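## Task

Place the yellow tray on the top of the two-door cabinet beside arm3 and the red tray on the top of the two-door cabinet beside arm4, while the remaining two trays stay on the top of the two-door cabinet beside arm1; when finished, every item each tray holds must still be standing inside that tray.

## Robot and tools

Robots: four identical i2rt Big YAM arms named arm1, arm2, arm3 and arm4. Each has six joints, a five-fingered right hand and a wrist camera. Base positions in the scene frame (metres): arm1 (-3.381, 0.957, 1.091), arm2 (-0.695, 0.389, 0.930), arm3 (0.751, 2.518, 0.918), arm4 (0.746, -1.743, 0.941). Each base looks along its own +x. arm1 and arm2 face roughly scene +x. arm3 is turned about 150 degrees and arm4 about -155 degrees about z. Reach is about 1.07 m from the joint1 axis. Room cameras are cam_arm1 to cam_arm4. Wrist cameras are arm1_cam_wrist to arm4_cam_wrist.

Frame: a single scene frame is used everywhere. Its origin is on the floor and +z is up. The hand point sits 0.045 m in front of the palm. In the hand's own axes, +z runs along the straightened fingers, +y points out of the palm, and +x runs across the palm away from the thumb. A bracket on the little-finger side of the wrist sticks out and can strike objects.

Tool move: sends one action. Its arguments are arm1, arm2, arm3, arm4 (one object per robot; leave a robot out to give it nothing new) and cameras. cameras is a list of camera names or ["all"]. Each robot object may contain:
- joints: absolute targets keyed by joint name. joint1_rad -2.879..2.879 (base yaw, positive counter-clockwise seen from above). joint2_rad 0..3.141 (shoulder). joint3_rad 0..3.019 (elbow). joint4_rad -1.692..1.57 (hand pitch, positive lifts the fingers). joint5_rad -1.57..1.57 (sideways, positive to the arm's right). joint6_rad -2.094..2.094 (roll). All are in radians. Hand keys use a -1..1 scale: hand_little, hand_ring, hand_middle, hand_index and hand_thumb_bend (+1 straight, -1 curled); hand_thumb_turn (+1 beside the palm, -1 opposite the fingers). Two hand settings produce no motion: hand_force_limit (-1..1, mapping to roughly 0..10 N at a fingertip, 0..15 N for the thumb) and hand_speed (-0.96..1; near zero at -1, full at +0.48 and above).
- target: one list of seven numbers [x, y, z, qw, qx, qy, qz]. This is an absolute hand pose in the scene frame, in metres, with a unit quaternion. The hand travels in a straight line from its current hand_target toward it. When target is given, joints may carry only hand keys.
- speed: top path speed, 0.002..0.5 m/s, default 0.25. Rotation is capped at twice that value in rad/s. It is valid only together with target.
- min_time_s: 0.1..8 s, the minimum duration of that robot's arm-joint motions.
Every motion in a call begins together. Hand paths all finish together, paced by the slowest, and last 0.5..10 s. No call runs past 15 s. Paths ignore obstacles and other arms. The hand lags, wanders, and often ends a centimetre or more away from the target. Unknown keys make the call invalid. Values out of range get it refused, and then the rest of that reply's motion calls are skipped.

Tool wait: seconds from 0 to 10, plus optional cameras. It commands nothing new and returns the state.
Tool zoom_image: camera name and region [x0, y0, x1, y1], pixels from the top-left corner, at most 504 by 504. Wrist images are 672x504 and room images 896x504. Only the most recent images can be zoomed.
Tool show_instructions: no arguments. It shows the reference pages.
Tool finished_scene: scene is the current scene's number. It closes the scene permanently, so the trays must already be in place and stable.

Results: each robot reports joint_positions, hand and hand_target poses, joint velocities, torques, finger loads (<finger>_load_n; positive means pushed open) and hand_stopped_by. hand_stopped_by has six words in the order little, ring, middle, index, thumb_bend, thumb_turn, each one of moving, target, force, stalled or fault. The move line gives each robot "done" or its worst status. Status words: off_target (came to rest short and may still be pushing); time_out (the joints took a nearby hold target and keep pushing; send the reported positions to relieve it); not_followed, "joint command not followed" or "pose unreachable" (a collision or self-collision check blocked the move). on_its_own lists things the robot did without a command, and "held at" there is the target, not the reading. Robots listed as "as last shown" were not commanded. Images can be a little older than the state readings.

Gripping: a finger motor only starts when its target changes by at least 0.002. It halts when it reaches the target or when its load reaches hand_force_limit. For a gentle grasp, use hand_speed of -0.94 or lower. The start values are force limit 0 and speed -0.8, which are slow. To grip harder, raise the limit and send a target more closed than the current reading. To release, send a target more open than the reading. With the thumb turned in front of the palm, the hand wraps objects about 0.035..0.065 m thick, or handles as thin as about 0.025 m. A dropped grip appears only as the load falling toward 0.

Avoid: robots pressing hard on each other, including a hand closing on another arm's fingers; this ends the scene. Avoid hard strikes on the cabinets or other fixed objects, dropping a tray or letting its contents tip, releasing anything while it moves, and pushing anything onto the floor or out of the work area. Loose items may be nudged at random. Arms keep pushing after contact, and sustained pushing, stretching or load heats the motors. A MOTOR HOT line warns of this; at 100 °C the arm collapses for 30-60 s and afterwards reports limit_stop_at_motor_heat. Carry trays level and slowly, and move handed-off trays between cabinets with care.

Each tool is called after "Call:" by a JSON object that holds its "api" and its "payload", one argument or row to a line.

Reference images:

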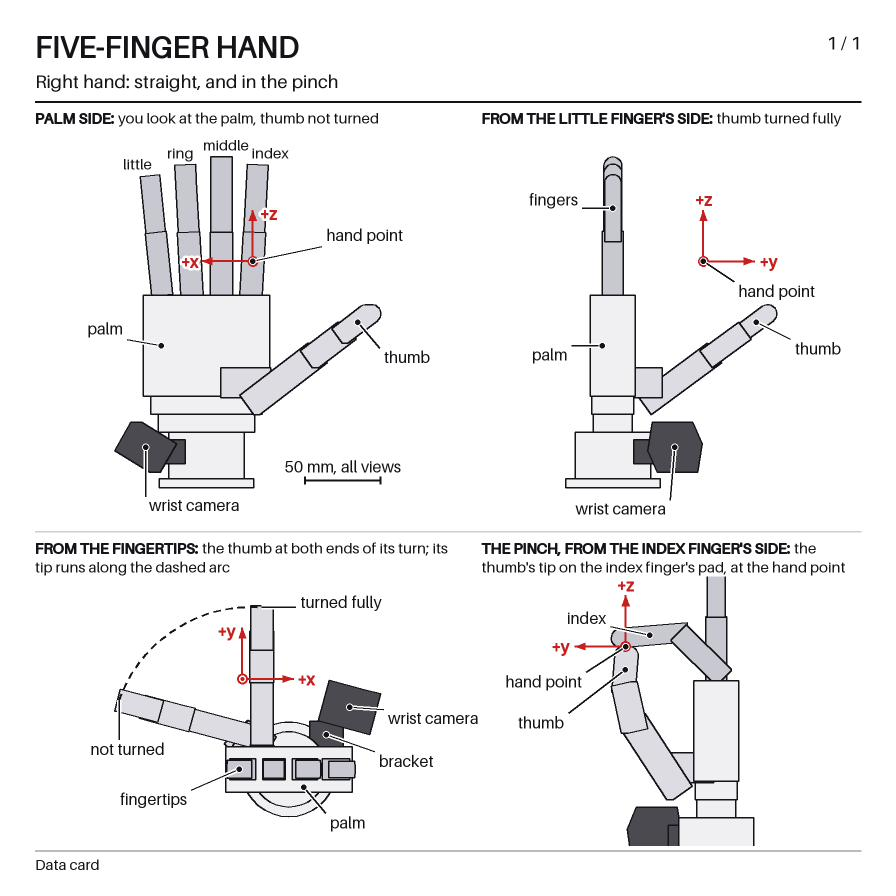

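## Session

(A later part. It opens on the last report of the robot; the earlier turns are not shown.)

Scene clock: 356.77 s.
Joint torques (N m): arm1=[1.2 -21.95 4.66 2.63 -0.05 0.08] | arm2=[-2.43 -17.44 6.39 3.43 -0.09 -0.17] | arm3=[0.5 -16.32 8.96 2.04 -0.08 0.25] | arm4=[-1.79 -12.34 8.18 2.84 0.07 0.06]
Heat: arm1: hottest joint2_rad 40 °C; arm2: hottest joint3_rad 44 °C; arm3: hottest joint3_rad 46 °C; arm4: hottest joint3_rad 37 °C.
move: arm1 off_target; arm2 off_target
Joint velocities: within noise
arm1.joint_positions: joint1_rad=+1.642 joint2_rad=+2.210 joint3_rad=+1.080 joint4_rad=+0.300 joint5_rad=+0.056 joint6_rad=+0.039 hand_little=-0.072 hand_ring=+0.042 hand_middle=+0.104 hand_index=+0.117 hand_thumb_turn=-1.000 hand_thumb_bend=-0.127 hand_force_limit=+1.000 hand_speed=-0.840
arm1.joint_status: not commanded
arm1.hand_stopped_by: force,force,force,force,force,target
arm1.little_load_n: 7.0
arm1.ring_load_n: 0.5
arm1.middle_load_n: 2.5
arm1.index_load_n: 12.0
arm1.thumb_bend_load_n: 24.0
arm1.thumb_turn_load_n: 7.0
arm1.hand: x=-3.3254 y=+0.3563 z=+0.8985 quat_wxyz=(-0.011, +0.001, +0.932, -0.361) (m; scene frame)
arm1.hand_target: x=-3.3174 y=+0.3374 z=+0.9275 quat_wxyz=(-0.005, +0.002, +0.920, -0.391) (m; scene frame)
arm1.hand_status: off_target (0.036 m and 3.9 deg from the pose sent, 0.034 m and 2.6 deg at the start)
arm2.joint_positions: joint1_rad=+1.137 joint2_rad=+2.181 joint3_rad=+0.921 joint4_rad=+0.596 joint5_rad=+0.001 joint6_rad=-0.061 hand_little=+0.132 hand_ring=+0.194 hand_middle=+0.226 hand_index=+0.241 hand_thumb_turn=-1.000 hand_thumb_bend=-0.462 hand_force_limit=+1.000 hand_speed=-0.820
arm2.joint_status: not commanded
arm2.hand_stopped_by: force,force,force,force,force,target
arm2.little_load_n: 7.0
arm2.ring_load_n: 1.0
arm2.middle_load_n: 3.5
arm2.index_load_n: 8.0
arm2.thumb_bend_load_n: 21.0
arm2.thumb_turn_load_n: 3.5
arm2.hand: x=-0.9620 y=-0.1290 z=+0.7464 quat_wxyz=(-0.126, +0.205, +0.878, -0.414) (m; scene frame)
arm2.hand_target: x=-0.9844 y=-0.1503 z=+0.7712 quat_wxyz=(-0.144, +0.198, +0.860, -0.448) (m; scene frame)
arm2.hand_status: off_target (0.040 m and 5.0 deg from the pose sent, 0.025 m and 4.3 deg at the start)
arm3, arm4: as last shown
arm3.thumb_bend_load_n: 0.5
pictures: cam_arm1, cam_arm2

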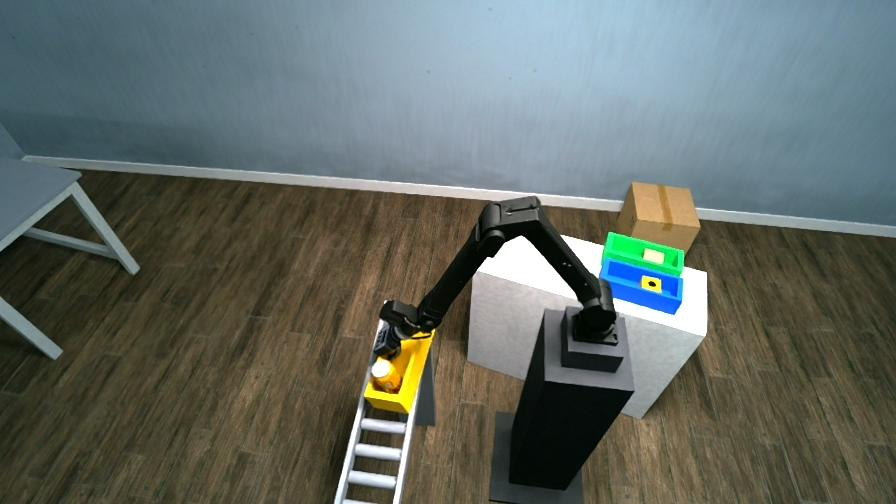

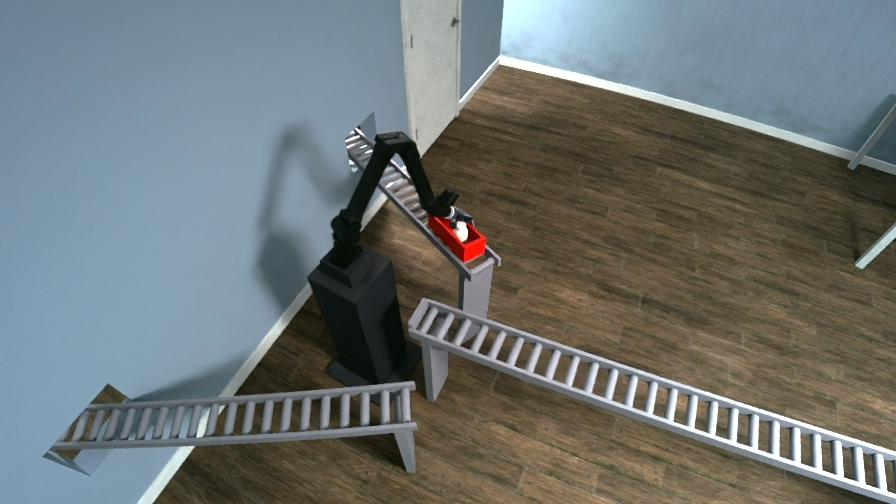

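Call:
{"api": "move", "payload": {
  "arm1": {"target": [-3.316, 0.333, 0.893, 0, 0, 0.9205, -0.3907], "speed": 0.05},
  "arm2": {"target": [-0.992, -0.165, 0.757, -0.1434, 0.1976, 0.8602, -0.4478], "speed": 0.05},
  "cameras": ["cam_arm2", "cam_arm1"]
}}

Call:
{"api": "zoom_image", "payload": {
  "camera": "cam_arm2",
  "region": [425, 180, 505, 290]
}}

Call:
{"api": "zoom_image", "payload": {
  "camera": "cam_arm1",
  "region": [345, 290, 445, 440]
}}

Scene clock: 361.13 s.
Joint torques (N m): arm1=[0.79 -15.91 7.01 3.17 -0.22 0.07] | arm2=[-2.49 -16.97 7.46 2.91 0.01 -0.12] | arm3=[0.56 -16.44 8.99 2.07 -0.08 0.25] | arm4=[-1.49 -12.45 8.14 2.96 0.06 0.04]
Heat: arm1: hottest joint2_rad 40 °C; arm2: hottest joint3_rad 44 °C; arm3: hottest joint3_rad 46 °C; arm4: hottest joint3_rad 37 °C.
move: arm1 off_target; arm2 off_target
Joint velocities: within noise
arm1.joint_positions: joint1_rad=+1.645 joint2_rad=+2.226 joint3_rad=+1.080 joint4_rad=+0.345 joint5_rad=+0.040 joint6_rad=+0.039 hand_little=-0.072 hand_ring=+0.041 hand_middle=+0.104 hand_index=+0.117 hand_thumb_turn=-1.000 hand_thumb_bend=-0.127 hand_force_limit=+1.000 hand_speed=-0.840
arm1.joint_status: not commanded
arm1.hand_stopped_by: force,force,force,force,force,target
arm1.little_load_n: 7.5
arm1.ring_load_n: 0.0
arm1.middle_load_n: 0.5
arm1.index_load_n: 8.5
arm1.thumb_bend_load_n: 23.5
arm1.thumb_turn_load_n: 6.5
arm1.hand: x=-3.3203 y=+0.3518 z=+0.8951 quat_wxyz=(-0.003, -0.003, +0.928, -0.374) (m; scene frame)
arm1.hand_target: x=-3.3142 y=+0.3342 z=+0.8934 quat_wxyz=(+0.003, -0.002, +0.921, -0.390) (m; scene frame)
arm1.hand_status: off_target (0.019 m and 2.1 deg from the pose sent, 0.026 m and 3.9 deg at the start)
arm2.joint_positions: joint1_rad=+1.137 joint2_rad=+2.227 joint3_rad=+0.965 joint4_rad=+0.596 joint5_rad=+0.001 joint6_rad=-0.062 hand_little=+0.132 hand_ring=+0.194 hand_middle=+0.226 hand_index=+0.241 hand_thumb_turn=-1.000 hand_thumb_bend=-0.462 hand_force_limit=+1.000 hand_speed=-0.820
arm2.joint_status: not commanded
arm2.hand_stopped_by: force,force,force,force,force,target
arm2.little_load_n: 6.5
arm2.ring_load_n: 1.0
arm2.middle_load_n: 3.0
arm2.index_load_n: 8.0
arm2.thumb_bend_load_n: 21.0
arm2.thumb_turn_load_n: 3.5
arm2.hand: x=-0.9677 y=-0.1386 z=+0.7329 quat_wxyz=(-0.126, +0.205, +0.879, -0.413) (m; scene frame)
arm2.hand_target: x=-0.9909 y=-0.1636 z=+0.7574 quat_wxyz=(-0.143, +0.198, +0.860, -0.447) (m; scene frame)
arm2.hand_status: off_target (0.043 m and 5.0 deg from the pose sent, 0.048 m and 5.0 deg at the start)
arm3, arm4: as last shown
arm3.thumb_bend_load_n: 0.0
pictures: cam_arm1, cam_arm2

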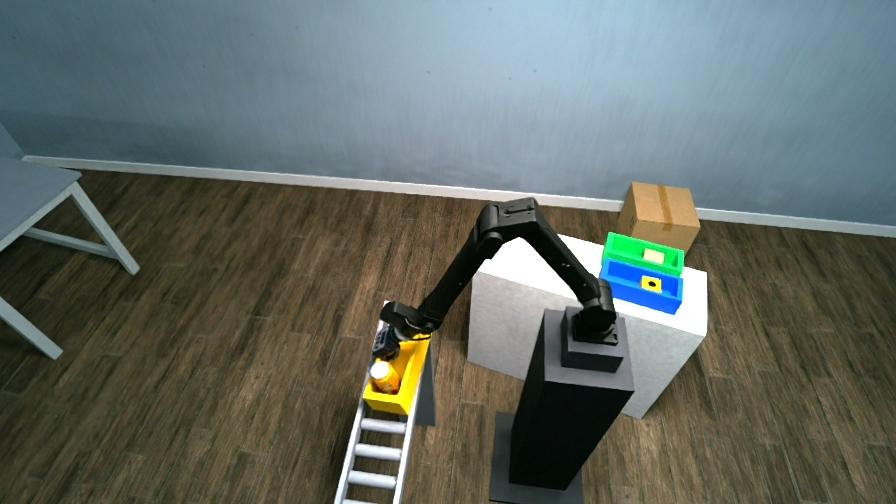

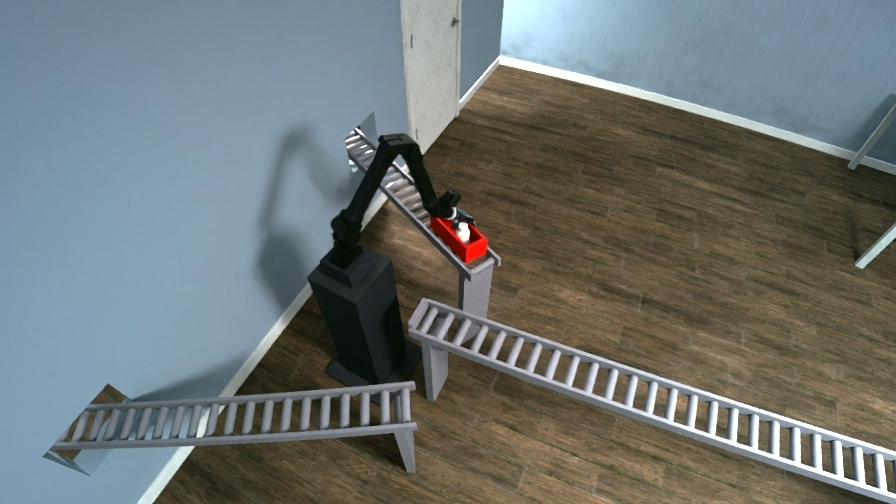

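Scaled by 4.582 from the camera's 896x504 image, which has a finer 1280x720 frame.

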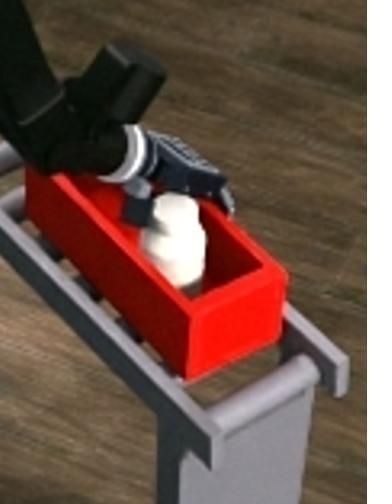

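Scaled by 3.360 from the camera's 896x504 image, which has a finer 1280x720 frame.

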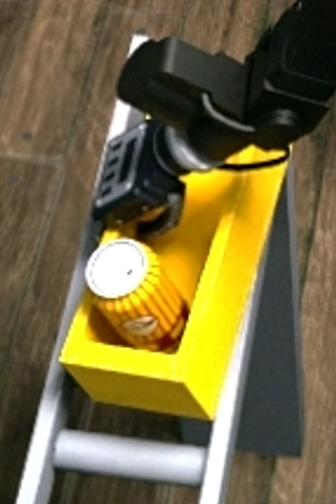

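Call:
{"api": "move", "payload": {
  "arm1": {"target": [-3.316, 0.333, 0.88, 0, 0, 0.9205, -0.3907], "speed": 0.05},
  "arm2": {"target": [-0.993, -0.166, 0.738, -0.1434, 0.1976, 0.8602, -0.4478], "speed": 0.05},
  "cameras": ["cam_arm2", "cam_arm1"]
}}

Call:
{"api": "zoom_image", "payload": {
  "camera": "cam_arm2",
  "region": [425, 180, 505, 290]
}}

Call:
{"api": "zoom_image", "payload": {
  "camera": "cam_arm1",
  "region": [345, 290, 445, 440]
}}

Scene clock: 364.73 s.
Joint torques (N m): arm1=[0.79 -14.97 6.45 2.97 0.05 0.07] | arm2=[-2.32 -13.8 8.64 3.12 0.11 -0.06] | arm3=[0.5 -16.32 8.98 2.06 -0.08 0.24] | arm4=[-1.49 -12.34 8.2 3.06 0.07 0.05]
Heat: arm1: hottest joint2_rad 40 °C; arm2: hottest joint3_rad 44 °C; arm3: hottest joint3_rad 46 °C; arm4: hottest joint3_rad 37 °C.
move: arm1 off_target; arm2 off_target
Joint velocities: within noise
arm1.joint_positions: joint1_rad=+1.645 joint2_rad=+2.243 joint3_rad=+1.097 joint4_rad=+0.374 joint5_rad=+0.034 joint6_rad=+0.039 hand_little=-0.072 hand_ring=+0.041 hand_middle=+0.104 hand_index=+0.117 hand_thumb_turn=-1.000 hand_thumb_bend=-0.127 hand_force_limit=+1.000 hand_speed=-0.840
arm1.joint_status: not commanded
arm1.hand_stopped_by: force,force,force,force,force,target
arm1.little_load_n: 7.5
arm1.ring_load_n: 0.0
arm1.middle_load_n: 0.0
arm1.index_load_n: 5.5
arm1.thumb_bend_load_n: 23.5
arm1.thumb_turn_load_n: 5.5
arm1.hand: x=-3.3184 y=+0.3409 z=+0.8947 quat_wxyz=(+0.001, -0.004, +0.922, -0.387) (m; scene frame)
arm1.hand_target: x=-3.3150 y=+0.3340 z=+0.8810 quat_wxyz=(+0.003, -0.001, +0.920, -0.391) (m; scene frame)
arm1.hand_status: off_target (0.017 m and 0.7 deg from the pose sent, 0.025 m and 2.1 deg at the start)
arm2.joint_positions: joint1_rad=+1.137 joint2_rad=+2.241 joint3_rad=+0.971 joint4_rad=+0.625 joint5_rad=-0.004 joint6_rad=-0.079 hand_little=+0.132 hand_ring=+0.194 hand_middle=+0.226 hand_index=+0.241 hand_thumb_turn=-1.000 hand_thumb_bend=-0.462 hand_force_limit=+1.000 hand_speed=-0.820
arm2.joint_status: not commanded
arm2.hand_stopped_by: force,force,force,force,force,target
arm2.little_load_n: 8.5
arm2.ring_load_n: 0.5
arm2.middle_load_n: 1.0
arm2.index_load_n: 4.5
arm2.thumb_bend_load_n: 20.5
arm2.thumb_turn_load_n: 3.5
arm2.hand: x=-0.9703 y=-0.1427 z=+0.7315 quat_wxyz=(-0.130, +0.195, +0.876, -0.422) (m; scene frame)
arm2.hand_target: x=-0.9924 y=-0.1644 z=+0.7394 quat_wxyz=(-0.145, +0.194, +0.861, -0.447) (m; scene frame)
arm2.hand_status: off_target (0.033 m and 3.8 deg from the pose sent, 0.038 m and 5.0 deg at the start)
arm3, arm4: as last shown
pictures: cam_arm1, cam_arm2

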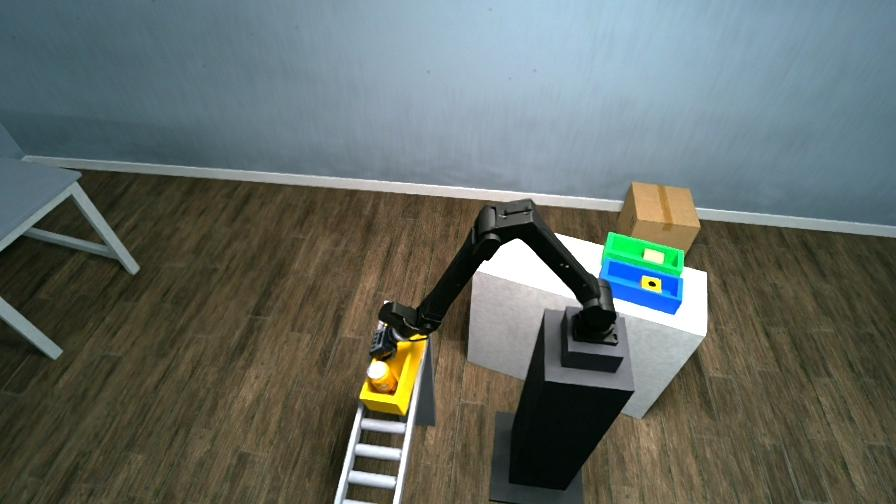

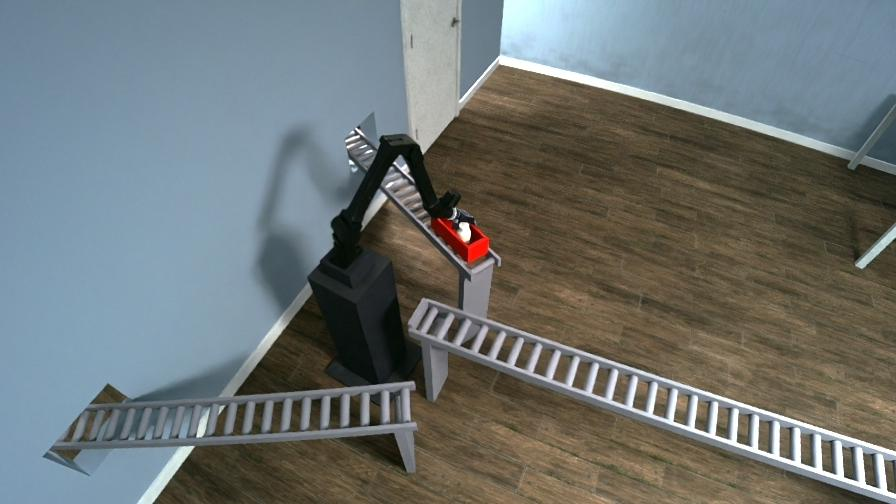

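Scaled by 4.582 from the camera's 896x504 image, which has a finer 1280x720 frame.

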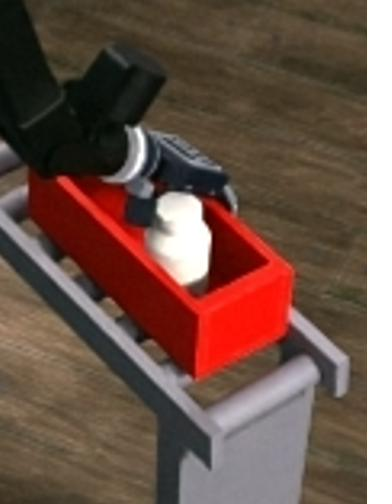

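Scaled by 3.360 from the camera's 896x504 image, which has a finer 1280x720 frame.

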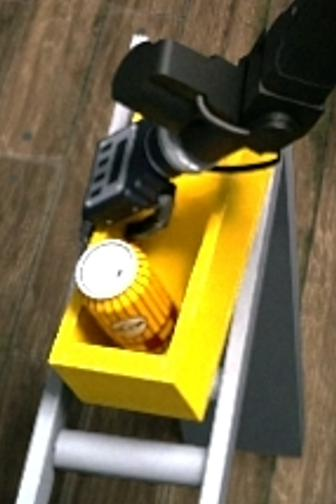

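Call:
{"api": "move", "payload": {
  "arm1": {"joints": {"hand_thumb_bend": -0.03, "hand_little": 0.55, "hand_ring": 0.55, "hand_middle": 0.55, "hand_index": 0.55, "hand_speed": -0.7}},
  "arm2": {"target": [-0.993, -0.166, 0.733, -0.0986, 0.2215, 0.8546, -0.4592], "speed": 0.06},
  "cameras": ["cam_arm2", "cam_arm1"]
}}

Call:
{"api": "zoom_image", "payload": {
  "camera": "cam_arm2",
  "region": [425, 180, 505, 290]
}}

Call:
{"api": "zoom_image", "payload": {
  "camera": "cam_arm1",
  "region": [345, 290, 445, 440]
}}

Scene clock: 371.83 s.
Joint torques (N m): arm1=[0.62 -15.27 6.11 2.77 0.01 0.07] | arm2=[-3.78 -13.33 9.2 3.19 -0.55 0.51] | arm3=[0.5 -16.38 8.98 2.03 -0.08 0.24] | arm4=[-1.67 -12.86 8.13 3 0.09 0.04]
Heat: arm1: hottest joint2_rad 39 °C; arm2: hottest joint3_rad 44 °C; arm3: hottest joint3_rad 46 °C; arm4: hottest joint3_rad 37 °C.
move: arm1 off_target; arm2 off_target
Joint velocities: within noise
arm1.joint_positions: joint1_rad=+1.645 joint2_rad=+2.245 joint3_rad=+1.102 joint4_rad=+0.379 joint5_rad=+0.036 joint6_rad=+0.039 hand_little=+0.550 hand_ring=+0.550 hand_middle=+0.280 hand_index=+0.550 hand_thumb_turn=-1.000 hand_thumb_bend=-0.030 hand_force_limit=+1.000 hand_speed=-0.700
arm1.joint_status: hand_middle off_target (ended at +0.280, target +0.550); the others done
arm1.hand_stopped_by: target,target,stalled,target,target,target
arm1.little_load_n: 0.0
arm1.ring_load_n: 0.0
arm1.middle_load_n: -15.5
arm1.index_load_n: 0.0
arm1.thumb_bend_load_n: 0.0
arm1.thumb_turn_load_n: 0.0
arm1.hand: x=-3.3185 y=+0.3377 z=+0.8958 quat_wxyz=(+0.001, -0.004, +0.921, -0.391) (m; scene frame)
arm1.hand_target: x=-3.3156 y=+0.3342 z=+0.8810 quat_wxyz=(+0.002, -0.001, +0.921, -0.391) (m; scene frame)
arm1.hand_status: not commanded
arm2.joint_positions: joint1_rad=+1.118 joint2_rad=+2.245 joint3_rad=+0.971 joint4_rad=+0.631 joint5_rad=-0.061 joint6_rad=-0.073 hand_little=+0.131 hand_ring=+0.194 hand_middle=+0.226 hand_index=+0.241 hand_thumb_turn=-1.000 hand_thumb_bend=-0.462 hand_force_limit=+1.000 hand_speed=-0.820
arm2.joint_status: not commanded
arm2.hand_stopped_by: force,force,force,force,force,target
arm2.little_load_n: 0.5
arm2.ring_load_n: 0.0
arm2.middle_load_n: 3.0
arm2.index_load_n: 9.5
arm2.thumb_bend_load_n: 20.5
arm2.thumb_turn_load_n: 5.0
arm2.hand: x=-0.9695 y=-0.1421 z=+0.7312 quat_wxyz=(-0.109, +0.194, +0.876, -0.429) (m; scene frame)
arm2.hand_target: x=-0.9940 y=-0.1628 z=+0.7336 quat_wxyz=(-0.105, +0.221, +0.855, -0.457) (m; scene frame)
arm2.hand_status: off_target (0.034 m and 5.4 deg from the pose sent, 0.033 m and 6.8 deg at the start)
arm3, arm4: as last shown
pictures: cam_arm1, cam_arm2

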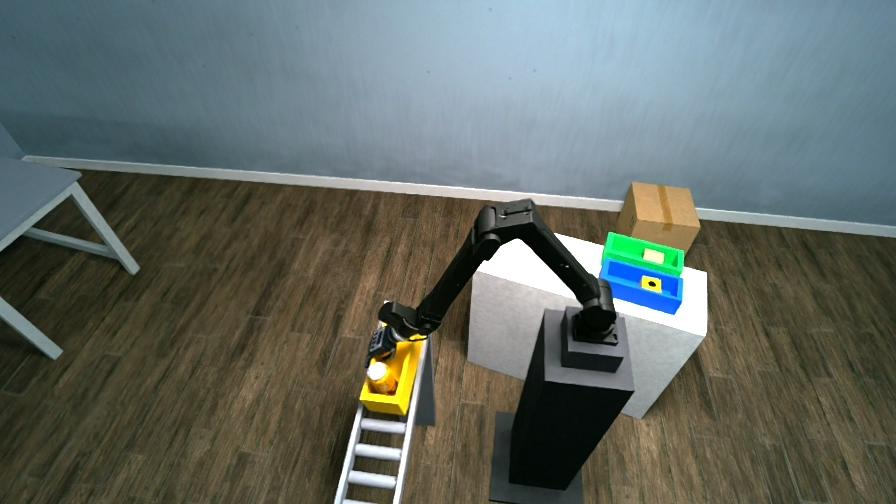

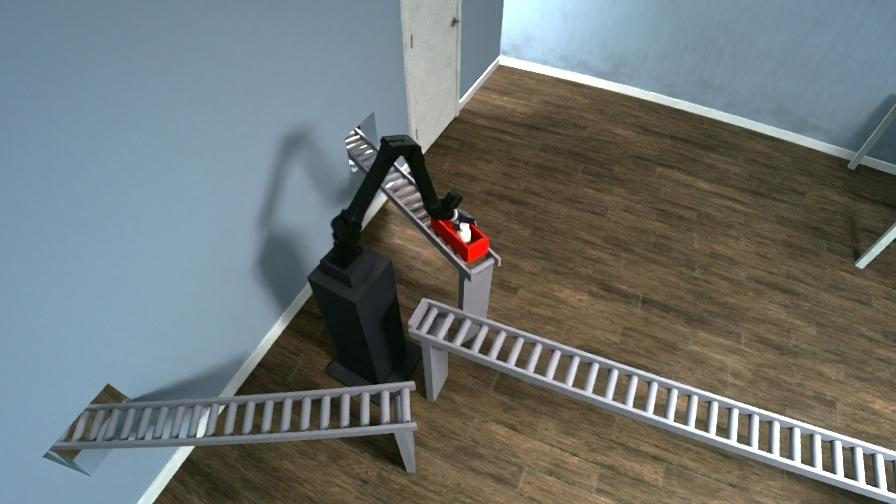

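Scaled by 4.582 from the camera's 896x504 image, which has a finer 1280x720 frame.

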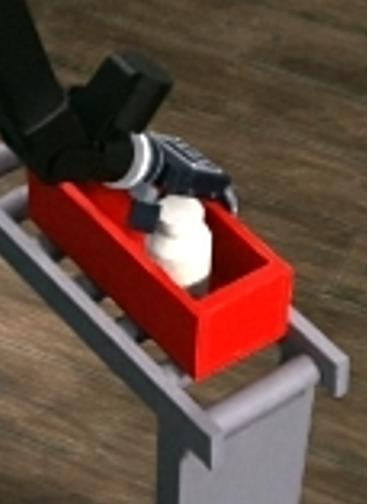

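Scaled by 3.360 from the camera's 896x504 image, which has a finer 1280x720 frame.

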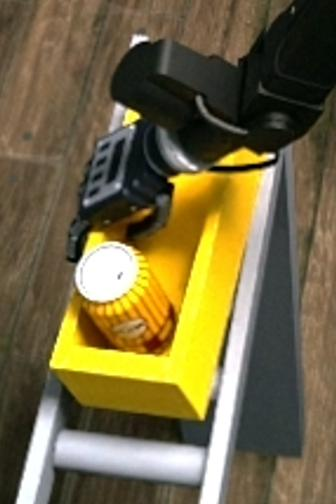

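Call:
{"api": "move", "payload": {
  "arm1": {"target": [-3.315, 0.345, 1.08, 0, 0, 0.9205, -0.3907], "speed": 0.12, "joints": {"hand_middle": 0.2}},
  "arm2": {"target": [-0.993, -0.166, 0.717, -0.0986, 0.2215, 0.8546, -0.4592], "speed": 0.06},
  "cameras": ["cam_arm2", "cam_arm1"]
}}

Call:
{"api": "zoom_image", "payload": {
  "camera": "cam_arm2",
  "region": [425, 180, 505, 290]
}}

Call:
{"api": "zoom_image", "payload": {
  "camera": "cam_arm1",
  "region": [325, 290, 445, 470]
}}

Scene clock: 379.30 s.
Joint torques (N m): arm1=[0.85 -16.97 7.66 1.2 0.05 0.07] | arm2=[-3.31 -10.58 10.17 3.38 -0.67 0.61] | arm3=[0.5 -16.44 8.98 2.04 -0.08 0.24] | arm4=[-1.08 -12.57 7.99 2.95 0.1 0.05]
Heat: arm1: hottest joint2_rad 39 °C; arm2: hottest joint3_rad 44 °C; arm3: hottest joint3_rad 46 °C; arm4: hottest joint3_rad 37 °C.
move: arm1 done; arm2 off_target
Joint velocities: within noise
arm1.joint_positions: joint1_rad=+1.645 joint2_rad=+1.834 joint3_rad=+1.069 joint4_rad=+0.003 joint5_rad=+0.042 joint6_rad=+0.050 hand_little=+0.550 hand_ring=+0.550 hand_middle=+0.200 hand_index=+0.550 hand_thumb_turn=-1.000 hand_thumb_bend=-0.030 hand_force_limit=+1.000 hand_speed=-0.700
arm1.joint_status: all done
arm1.hand_stopped_by: target,target,target,target,target,target
arm1.little_load_n: 0.0
arm1.ring_load_n: 0.0
arm1.middle_load_n: 0.0
arm1.index_load_n: 0.0
arm1.thumb_bend_load_n: 0.0
arm1.thumb_turn_load_n: 0.0
arm1.hand: x=-3.3185 y=+0.3439 z=+1.0743 quat_wxyz=(+0.000, +0.002, +0.920, -0.392) (m; scene frame)
arm1.hand_target: x=-3.3145 y=+0.3425 z=+1.0787 quat_wxyz=(+0.002, +0.005, +0.921, -0.391) (m; scene frame)
arm1.hand_status: done (0.007 m and 0.3 deg from the pose sent, 0.184 m and 0.4 deg at the start)
arm2.joint_positions: joint1_rad=+1.115 joint2_rad=+2.251 joint3_rad=+0.970 joint4_rad=+0.648 joint5_rad=-0.071 joint6_rad=-0.073 hand_little=+0.131 hand_ring=+0.194 hand_middle=+0.226 hand_index=+0.241 hand_thumb_turn=-1.000 hand_thumb_bend=-0.462 hand_force_limit=+1.000 hand_speed=-0.820
arm2.joint_status: not commanded
arm2.hand_stopped_by: force,force,force,force,force,target
arm2.little_load_n: 0.0
arm2.ring_load_n: 0.0
arm2.middle_load_n: 0.5
arm2.index_load_n: 7.5
arm2.thumb_bend_load_n: 20.5
arm2.thumb_turn_load_n: 4.5
arm2.hand: x=-0.9695 y=-0.1425 z=+0.7304 quat_wxyz=(-0.106, +0.192, +0.874, -0.434) (m; scene frame)
arm2.hand_target: x=-0.9910 y=-0.1621 z=+0.7185 quat_wxyz=(-0.098, +0.221, +0.856, -0.457) (m; scene frame)
arm2.hand_status: off_target (0.036 m and 5.0 deg from the pose sent, 0.036 m and 5.4 deg at the start)
arm3, arm4: as last shown
arm3.ring_load_n: 0.5
pictures: cam_arm1, cam_arm2

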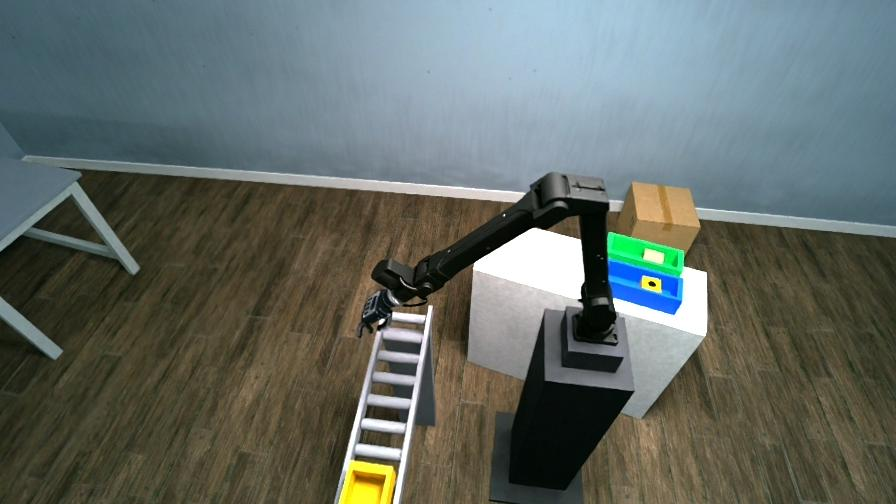

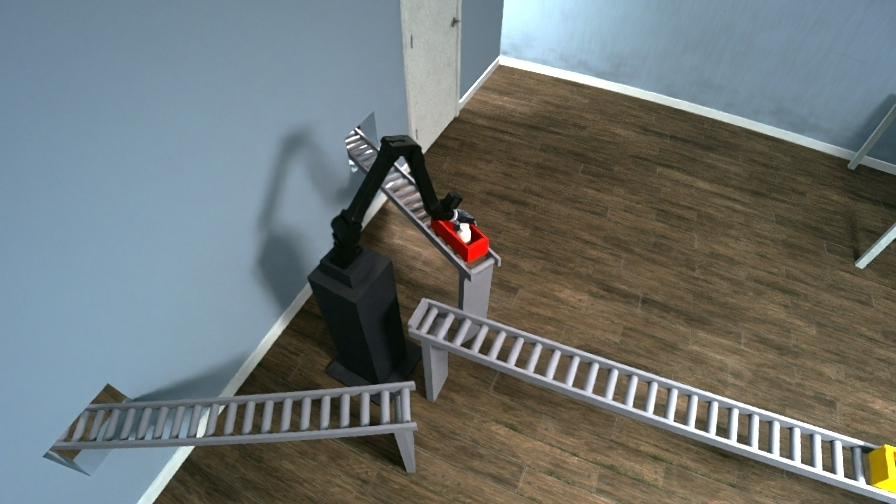

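Scaled by 4.582 from the camera's 896x504 image, which has a finer 1280x720 frame.

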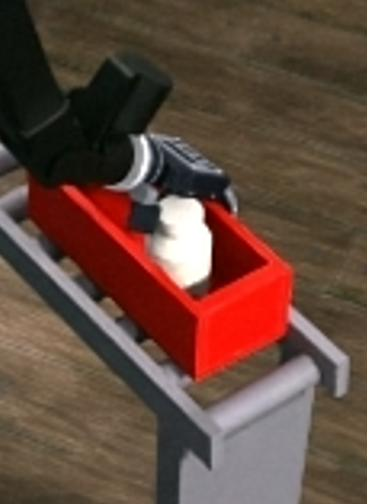

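Scaled by 2.800 from the camera's 896x504 image, which has a finer 1280x720 frame.

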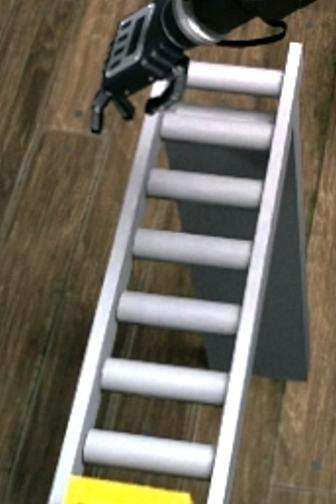

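Call:
{"api": "move", "payload": {
  "arm2": {"target": [-0.985, -0.155, 0.735, -0.0986, 0.2215, 0.8546, -0.4592], "speed": 0.05, "joints": {"hand_thumb_bend": 0.15, "hand_little": 0.5, "hand_ring": 0.5, "hand_middle": 0.5, "hand_index": 0.5, "hand_speed": -0.7}},
  "cameras": ["cam_arm2"]
}}

Call:
{"api": "zoom_image", "payload": {
  "camera": "cam_arm2",
  "region": [425, 180, 505, 290]
}}

Scene clock: 383.07 s.
Joint torques (N m): arm1=[0.73 -17.08 7.66 1.18 0.05 0.08] | arm2=[-2.55 -14.92 6.23 2.77 0.04 0.14] | arm3=[0.5 -16.38 8.96 2.06 -0.08 0.24] | arm4=[-1.38 -12.34 8.16 2.96 0.1 0]
Heat: arm1: hottest joint2_rad 38 °C; arm2: hottest joint3_rad 44 °C; arm3: hottest joint3_rad 46 °C; arm4: hottest joint3_rad 37 °C.
move: arm2 off_target
Joint velocities: within noise
arm1: as last shown
arm2.joint_positions: joint1_rad=+1.107 joint2_rad=+2.257 joint3_rad=+0.975 joint4_rad=+0.672 joint5_rad=-0.087 joint6_rad=-0.019 hand_little=+0.500 hand_ring=+0.500 hand_middle=+0.500 hand_index=+0.500 hand_thumb_turn=-1.000 hand_thumb_bend=+0.150 hand_force_limit=+1.000 hand_speed=-0.700
arm2.joint_status: all done
arm2.hand_stopped_by: target,target,target,target,target,target
arm2.little_load_n: 0.0
arm2.ring_load_n: 0.0
arm2.middle_load_n: 0.0
arm2.index_load_n: 0.0
arm2.thumb_bend_load_n: 0.0
arm2.thumb_turn_load_n: 0.0
arm2.hand: x=-0.9714 y=-0.1487 z=+0.7343 quat_wxyz=(-0.093, +0.213, +0.863, -0.448) (m; scene frame)
arm2.hand_target: x=-0.9850 y=-0.1561 z=+0.7356 quat_wxyz=(-0.099, +0.221, +0.854, -0.460) (m; scene frame)
arm2.hand_status: off_target (0.015 m and 2.0 deg from the pose sent, 0.020 m and 5.0 deg at the start)
arm3.joint_positions: joint1_rad=-1.563 joint2_rad=+1.698 joint3_rad=+1.128 joint4_rad=-0.244 joint5_rad=+0.016 joint6_rad=-0.011 hand_little=+0.550 hand_ring=+0.550 hand_middle=+0.550 hand_index=+0.550 hand_thumb_turn=-1.000 hand_thumb_bend=+0.250 hand_force_limit=+0.000 hand_speed=-0.500
arm3.joint_status: not commanded
arm3.hand_stopped_by: target,target,target,target,target,target
arm3.little_load_n: 0.0
arm3.ring_load_n: 0.0
arm3.middle_load_n: 0.0
arm3.index_load_n: 0.0
arm3.thumb_bend_load_n: 0.0
arm3.thumb_turn_load_n: 0.0
arm3.hand: x=+1.0681 y=+2.0091 z=+0.9706 quat_wxyz=(-0.092, +0.236, -0.900, +0.356) (m; scene frame)
arm3.hand_target: x=+1.0713 y=+2.0046 z=+0.9665 quat_wxyz=(-0.096, +0.230, -0.899, +0.361) (m; scene frame)
arm3.hand_status: not commanded
arm4.joint_positions: joint1_rad=+1.473 joint2_rad=+1.699 joint3_rad=+1.142 joint4_rad=-0.246 joint5_rad=-0.016 joint6_rad=-0.017 hand_little=+0.550 hand_ring=+0.550 hand_middle=+0.550 hand_index=+0.550 hand_thumb_turn=-1.000 hand_thumb_bend=+0.250 hand_force_limit=+0.000 hand_speed=-0.500
arm4.joint_status: not commanded
arm4.hand_stopped_by: target,target,target,target,target,target
arm4.little_load_n: 0.0
arm4.ring_load_n: 0.0
arm4.middle_load_n: 0.0
arm4.index_load_n: 0.0
arm4.thumb_bend_load_n: 0.0
arm4.thumb_turn_load_n: 0.0
arm4.hand: x=+1.0236 y=-1.2061 z=+1.0032 quat_wxyz=(-0.364, +0.897, -0.232, +0.095) (m; scene frame)
arm4.hand_target: x=+1.0245 y=-1.2064 z=+0.9928 quat_wxyz=(-0.363, +0.895, -0.242, +0.094) (m; scene frame)
arm4.hand_status: not commanded
pictures: cam_arm2

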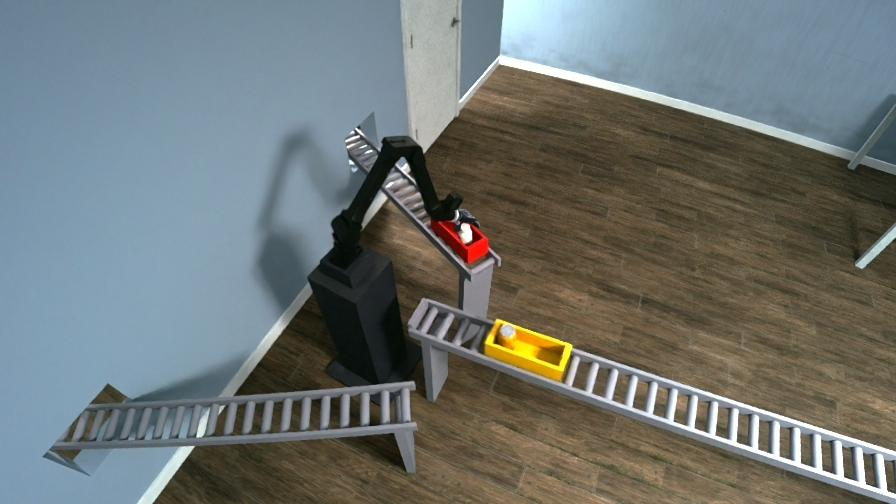

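Scaled by 4.582 from the camera's 896x504 image, which has a finer 1280x720 frame.

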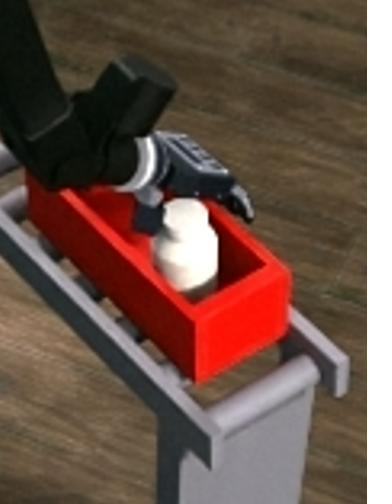

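Call:
{"api": "move", "payload": {
  "arm2": {"target": [-0.975, -0.145, 0.94, -0.0986, 0.2215, 0.8546, -0.4592], "speed": 0.15},
  "cameras": ["cam_arm2"]
}}

Call:
{"api": "zoom_image", "payload": {
  "camera": "cam_arm2",
  "region": [390, 140, 610, 390]
}}

Scene clock: 390.77 s.
Joint torques (N m): arm1=[0.79 -16.97 7.68 1.18 0.05 0.08] | arm2=[-1.96 -14.39 8.61 1.26 0.04 0.11] | arm3=[0.5 -16.32 8.98 2.04 -0.08 0.25] | arm4=[-2.08 -12.22 8.14 3.04 0.08 0.04]
Heat: arm1: hottest joint2_rad 38 °C; arm2: hottest joint3_rad 43 °C; arm3: hottest joint3_rad 47 °C; arm4: hottest joint3_rad 37 °C.
move: arm2 done
Joint velocities: within noise
arm1, arm3, arm4: as last shown
arm2.joint_positions: joint1_rad=+1.107 joint2_rad=+1.748 joint3_rad=+0.912 joint4_rad=+0.252 joint5_rad=-0.084 joint6_rad=-0.005 hand_little=+0.500 hand_ring=+0.500 hand_middle=+0.500 hand_index=+0.500 hand_thumb_turn=-1.000 hand_thumb_bend=+0.150 hand_force_limit=+1.000 hand_speed=-0.700
arm2.joint_status: not commanded
arm2.hand_stopped_by: target,target,target,target,target,target
arm2.little_load_n: 0.0
arm2.ring_load_n: 0.0
arm2.middle_load_n: 0.0
arm2.index_load_n: -0.5
arm2.thumb_bend_load_n: 0.0
arm2.thumb_turn_load_n: 0.0
arm2.hand: x=-0.9687 y=-0.1463 z=+0.9332 quat_wxyz=(-0.094, +0.218, +0.856, -0.459) (m; scene frame)
arm2.hand_target: x=-0.9754 y=-0.1469 z=+0.9388 quat_wxyz=(-0.096, +0.226, +0.854, -0.459) (m; scene frame)
arm2.hand_status: done (0.009 m and 0.7 deg from the pose sent, 0.206 m and 2.0 deg at the start)
pictures: cam_arm2

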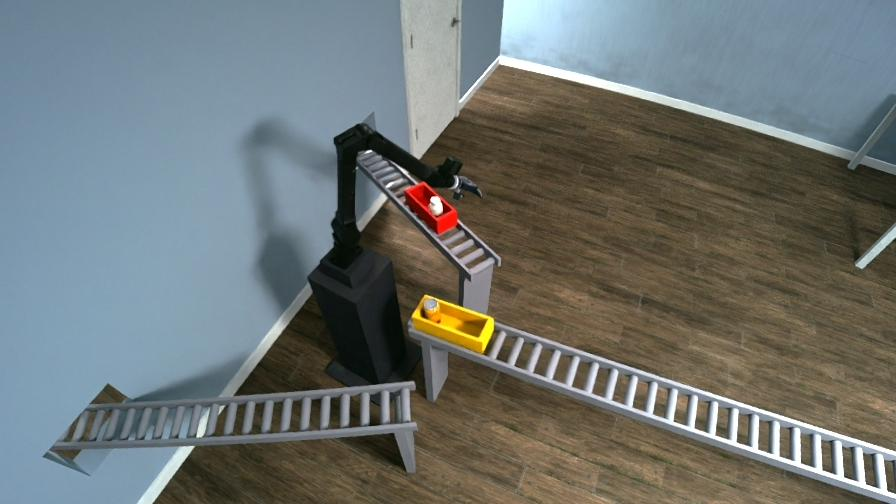

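Scaled by 2.016 from the camera's 896x504 image, which has a finer 1280x720 frame.

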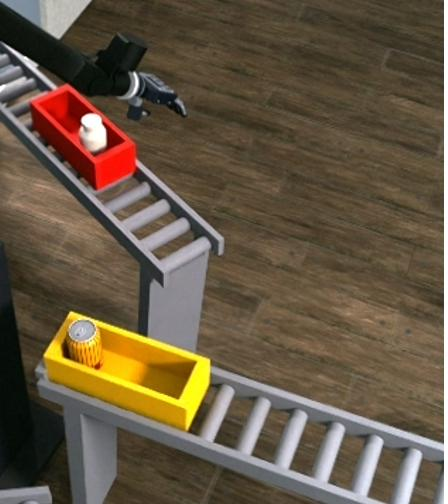

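Call:
{"api": "move", "payload": {
  "arm2": {"joints": {"joint1_rad": 0.0, "joint2_rad": 1.6, "joint3_rad": 1.2, "joint4_rad": -1.25, "joint5_rad": 0.695, "joint6_rad": 1.69, "hand_thumb_bend": 0.1, "hand_little": 0.55, "hand_ring": 0.55, "hand_middle": 0.55, "hand_index": 0.55}, "min_time_s": 4},
  "cameras": ["cam_arm2", "cam_arm4", "arm2_cam_wrist"]
}}

Scene clock: 401.00 s.
Joint torques (N m): arm1=[0.85 -16.91 7.72 1.2 0.05 0.08] | arm2=[-1.96 -13.16 11.82 -0.18 0.59 0.1] | arm3=[0.56 -16.38 8.99 2.06 -0.08 0.24] | arm4=[-1.79 -12.28 8.12 3.02 0.07 0.07]
Heat: arm1: hottest joint3_rad 38 °C; arm2: hottest joint3_rad 43 °C; arm3: hottest joint3_rad 47 °C; arm4: hottest joint3_rad 37 °C.
move: arm2 done
Joint velocities: within noise
arm1, arm3, arm4: as last shown
arm2.joint_positions: joint1_rad=+0.001 joint2_rad=+1.612 joint3_rad=+1.157 joint4_rad=-1.233 joint5_rad=+0.677 joint6_rad=+1.681 hand_little=+0.550 hand_ring=+0.550 hand_middle=+0.550 hand_index=+0.550 hand_thumb_turn=-1.000 hand_thumb_bend=+0.100 hand_force_limit=+1.000 hand_speed=-0.700
arm2.joint_status: all done
arm2.hand_stopped_by: target,target,target,target,target,target
arm2.little_load_n: 0.0
arm2.ring_load_n: 0.0
arm2.middle_load_n: 0.0
arm2.index_load_n: 0.0
arm2.thumb_bend_load_n: 0.0
arm2.thumb_turn_load_n: 0.0
arm2.hand: x=-1.1416 y=+0.5045 z=+1.0050 quat_wxyz=(-0.338, +0.937, -0.072, +0.052) (m; scene frame)
arm2.hand_target: x=-1.1564 y=+0.5099 z=+1.0262 quat_wxyz=(-0.341, +0.935, -0.086, +0.032) (m; scene frame)
arm2.hand_status: not commanded
pictures: arm2_cam_wrist, cam_arm2, cam_arm4

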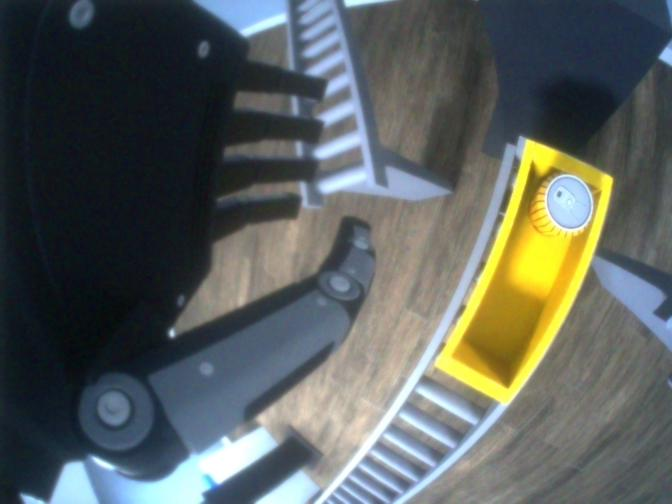

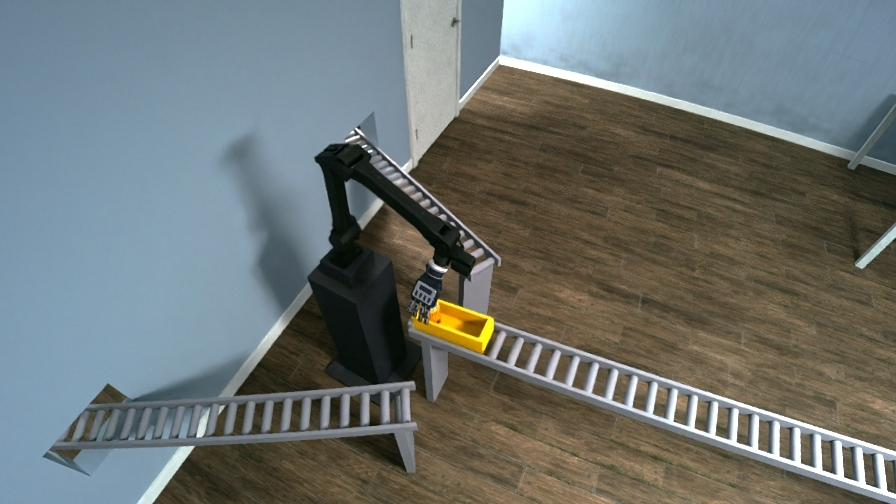

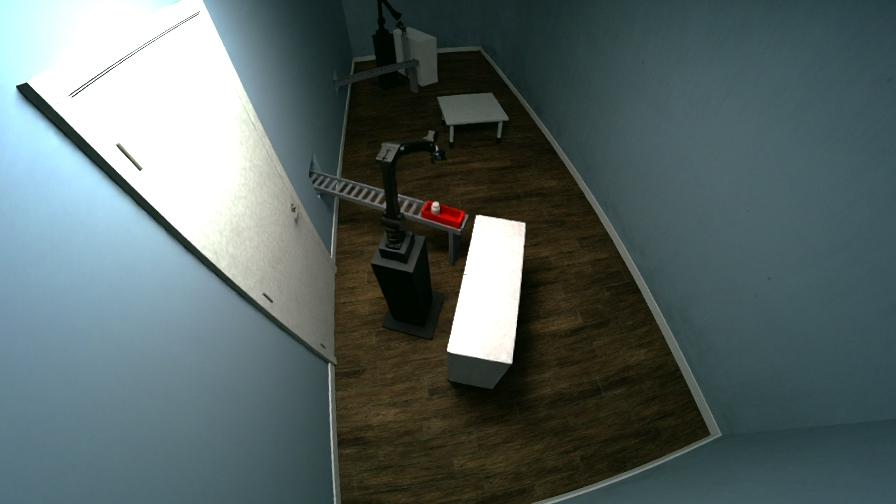

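Call:
{"api": "move", "payload": {
  "arm2": {"target": [-1.19, 0.405, 0.87, 0.3419, -0.9394, 0.0246, -0.009], "speed": 0.13},
  "cameras": ["arm2_cam_wrist", "arm4_cam_wrist", "cam_arm4"]
}}

Call:
{"api": "zoom_image", "payload": {
  "camera": "cam_arm4",
  "region": [400, 180, 490, 270]
}}

Scene clock: 411.97 s.
Joint torques (N m): arm1=[0.79 -16.97 7.65 1.18 0.05 0.07] | arm2=[-0.32 -13.86 7.08 0.57 0.32 0.1] | arm3=[0.56 -16.38 8.98 2.04 -0.08 0.24] | arm4=[-1.2 -12.16 8.12 2.99 0.07 0.04]
Heat: arm1: hottest joint3_rad 38 °C; arm2: hottest joint3_rad 44 °C; arm3: hottest joint3_rad 47 °C; arm4: hottest joint3_rad 37 °C.
move: arm2 done
Joint velocities: within noise
arm1, arm3, arm4: as last shown
arm1.middle_load_n: 0.5
arm2.joint_positions: joint1_rad=+0.213 joint2_rad=+1.886 joint3_rad=+1.117 joint4_rad=-0.957 joint5_rad=+0.677 joint6_rad=+1.800 hand_little=+0.550 hand_ring=+0.550 hand_middle=+0.550 hand_index=+0.550 hand_thumb_turn=-1.000 hand_thumb_bend=+0.100 hand_force_limit=+1.000 hand_speed=-0.700
arm2.joint_status: not commanded
arm2.hand_stopped_by: target,target,target,target,target,target
arm2.little_load_n: 0.0
arm2.ring_load_n: 0.0
arm2.middle_load_n: 0.5
arm2.index_load_n: 0.0
arm2.thumb_bend_load_n: 0.0
arm2.thumb_turn_load_n: 0.0
arm2.hand: x=-1.1828 y=+0.4101 z=+0.8709 quat_wxyz=(-0.345, +0.938, -0.022, +0.015) (m; scene frame)
arm2.hand_target: x=-1.1907 y=+0.4040 z=+0.8705 quat_wxyz=(-0.343, +0.939, -0.025, +0.004) (m; scene frame)
arm2.hand_status: done (0.009 m and 0.8 deg from the pose sent, 0.174 m and 7.4 deg at the start)
arm3.thumb_turn_load_n: 0.5
pictures: arm2_cam_wrist, arm4_cam_wrist, cam_arm4

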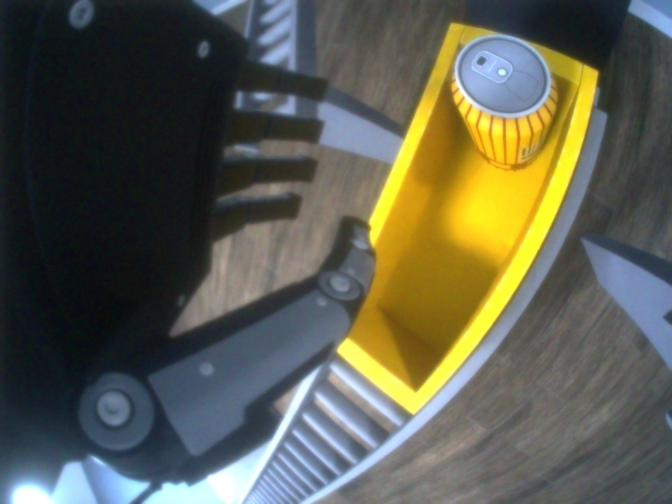

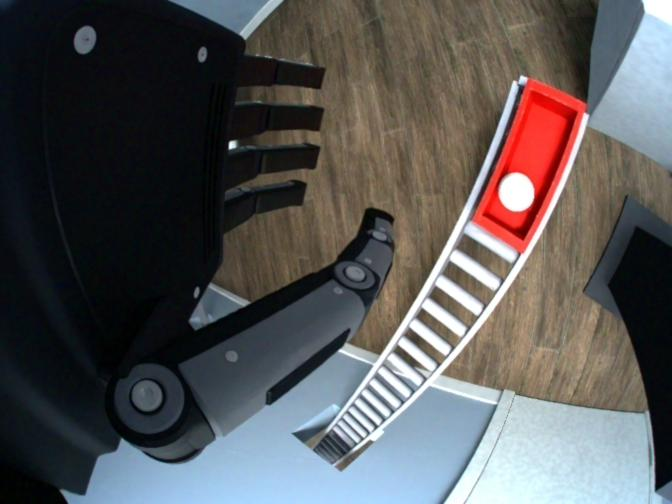

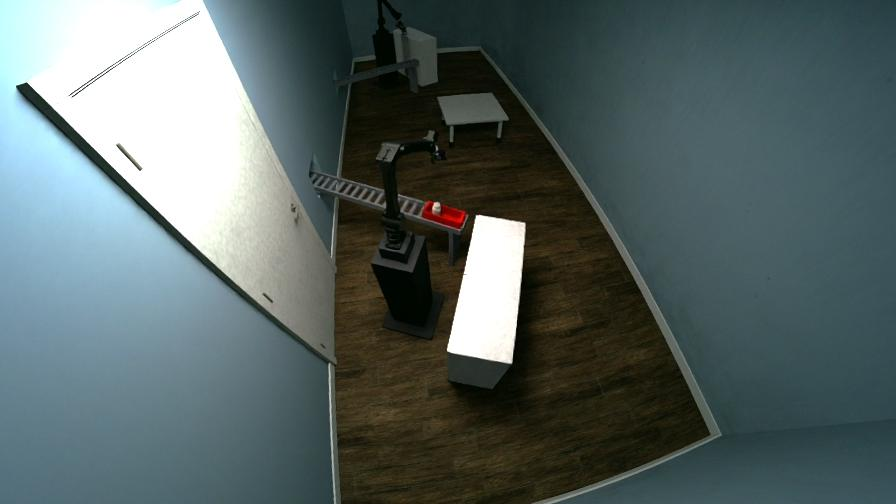

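Scaled by 5.600 from the camera's 896x504 image, which has a finer 1280x720 frame.

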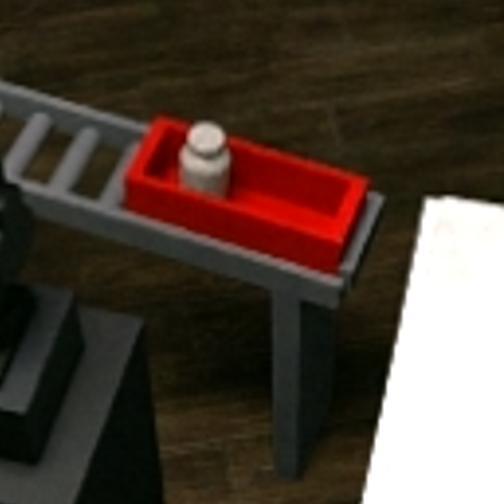

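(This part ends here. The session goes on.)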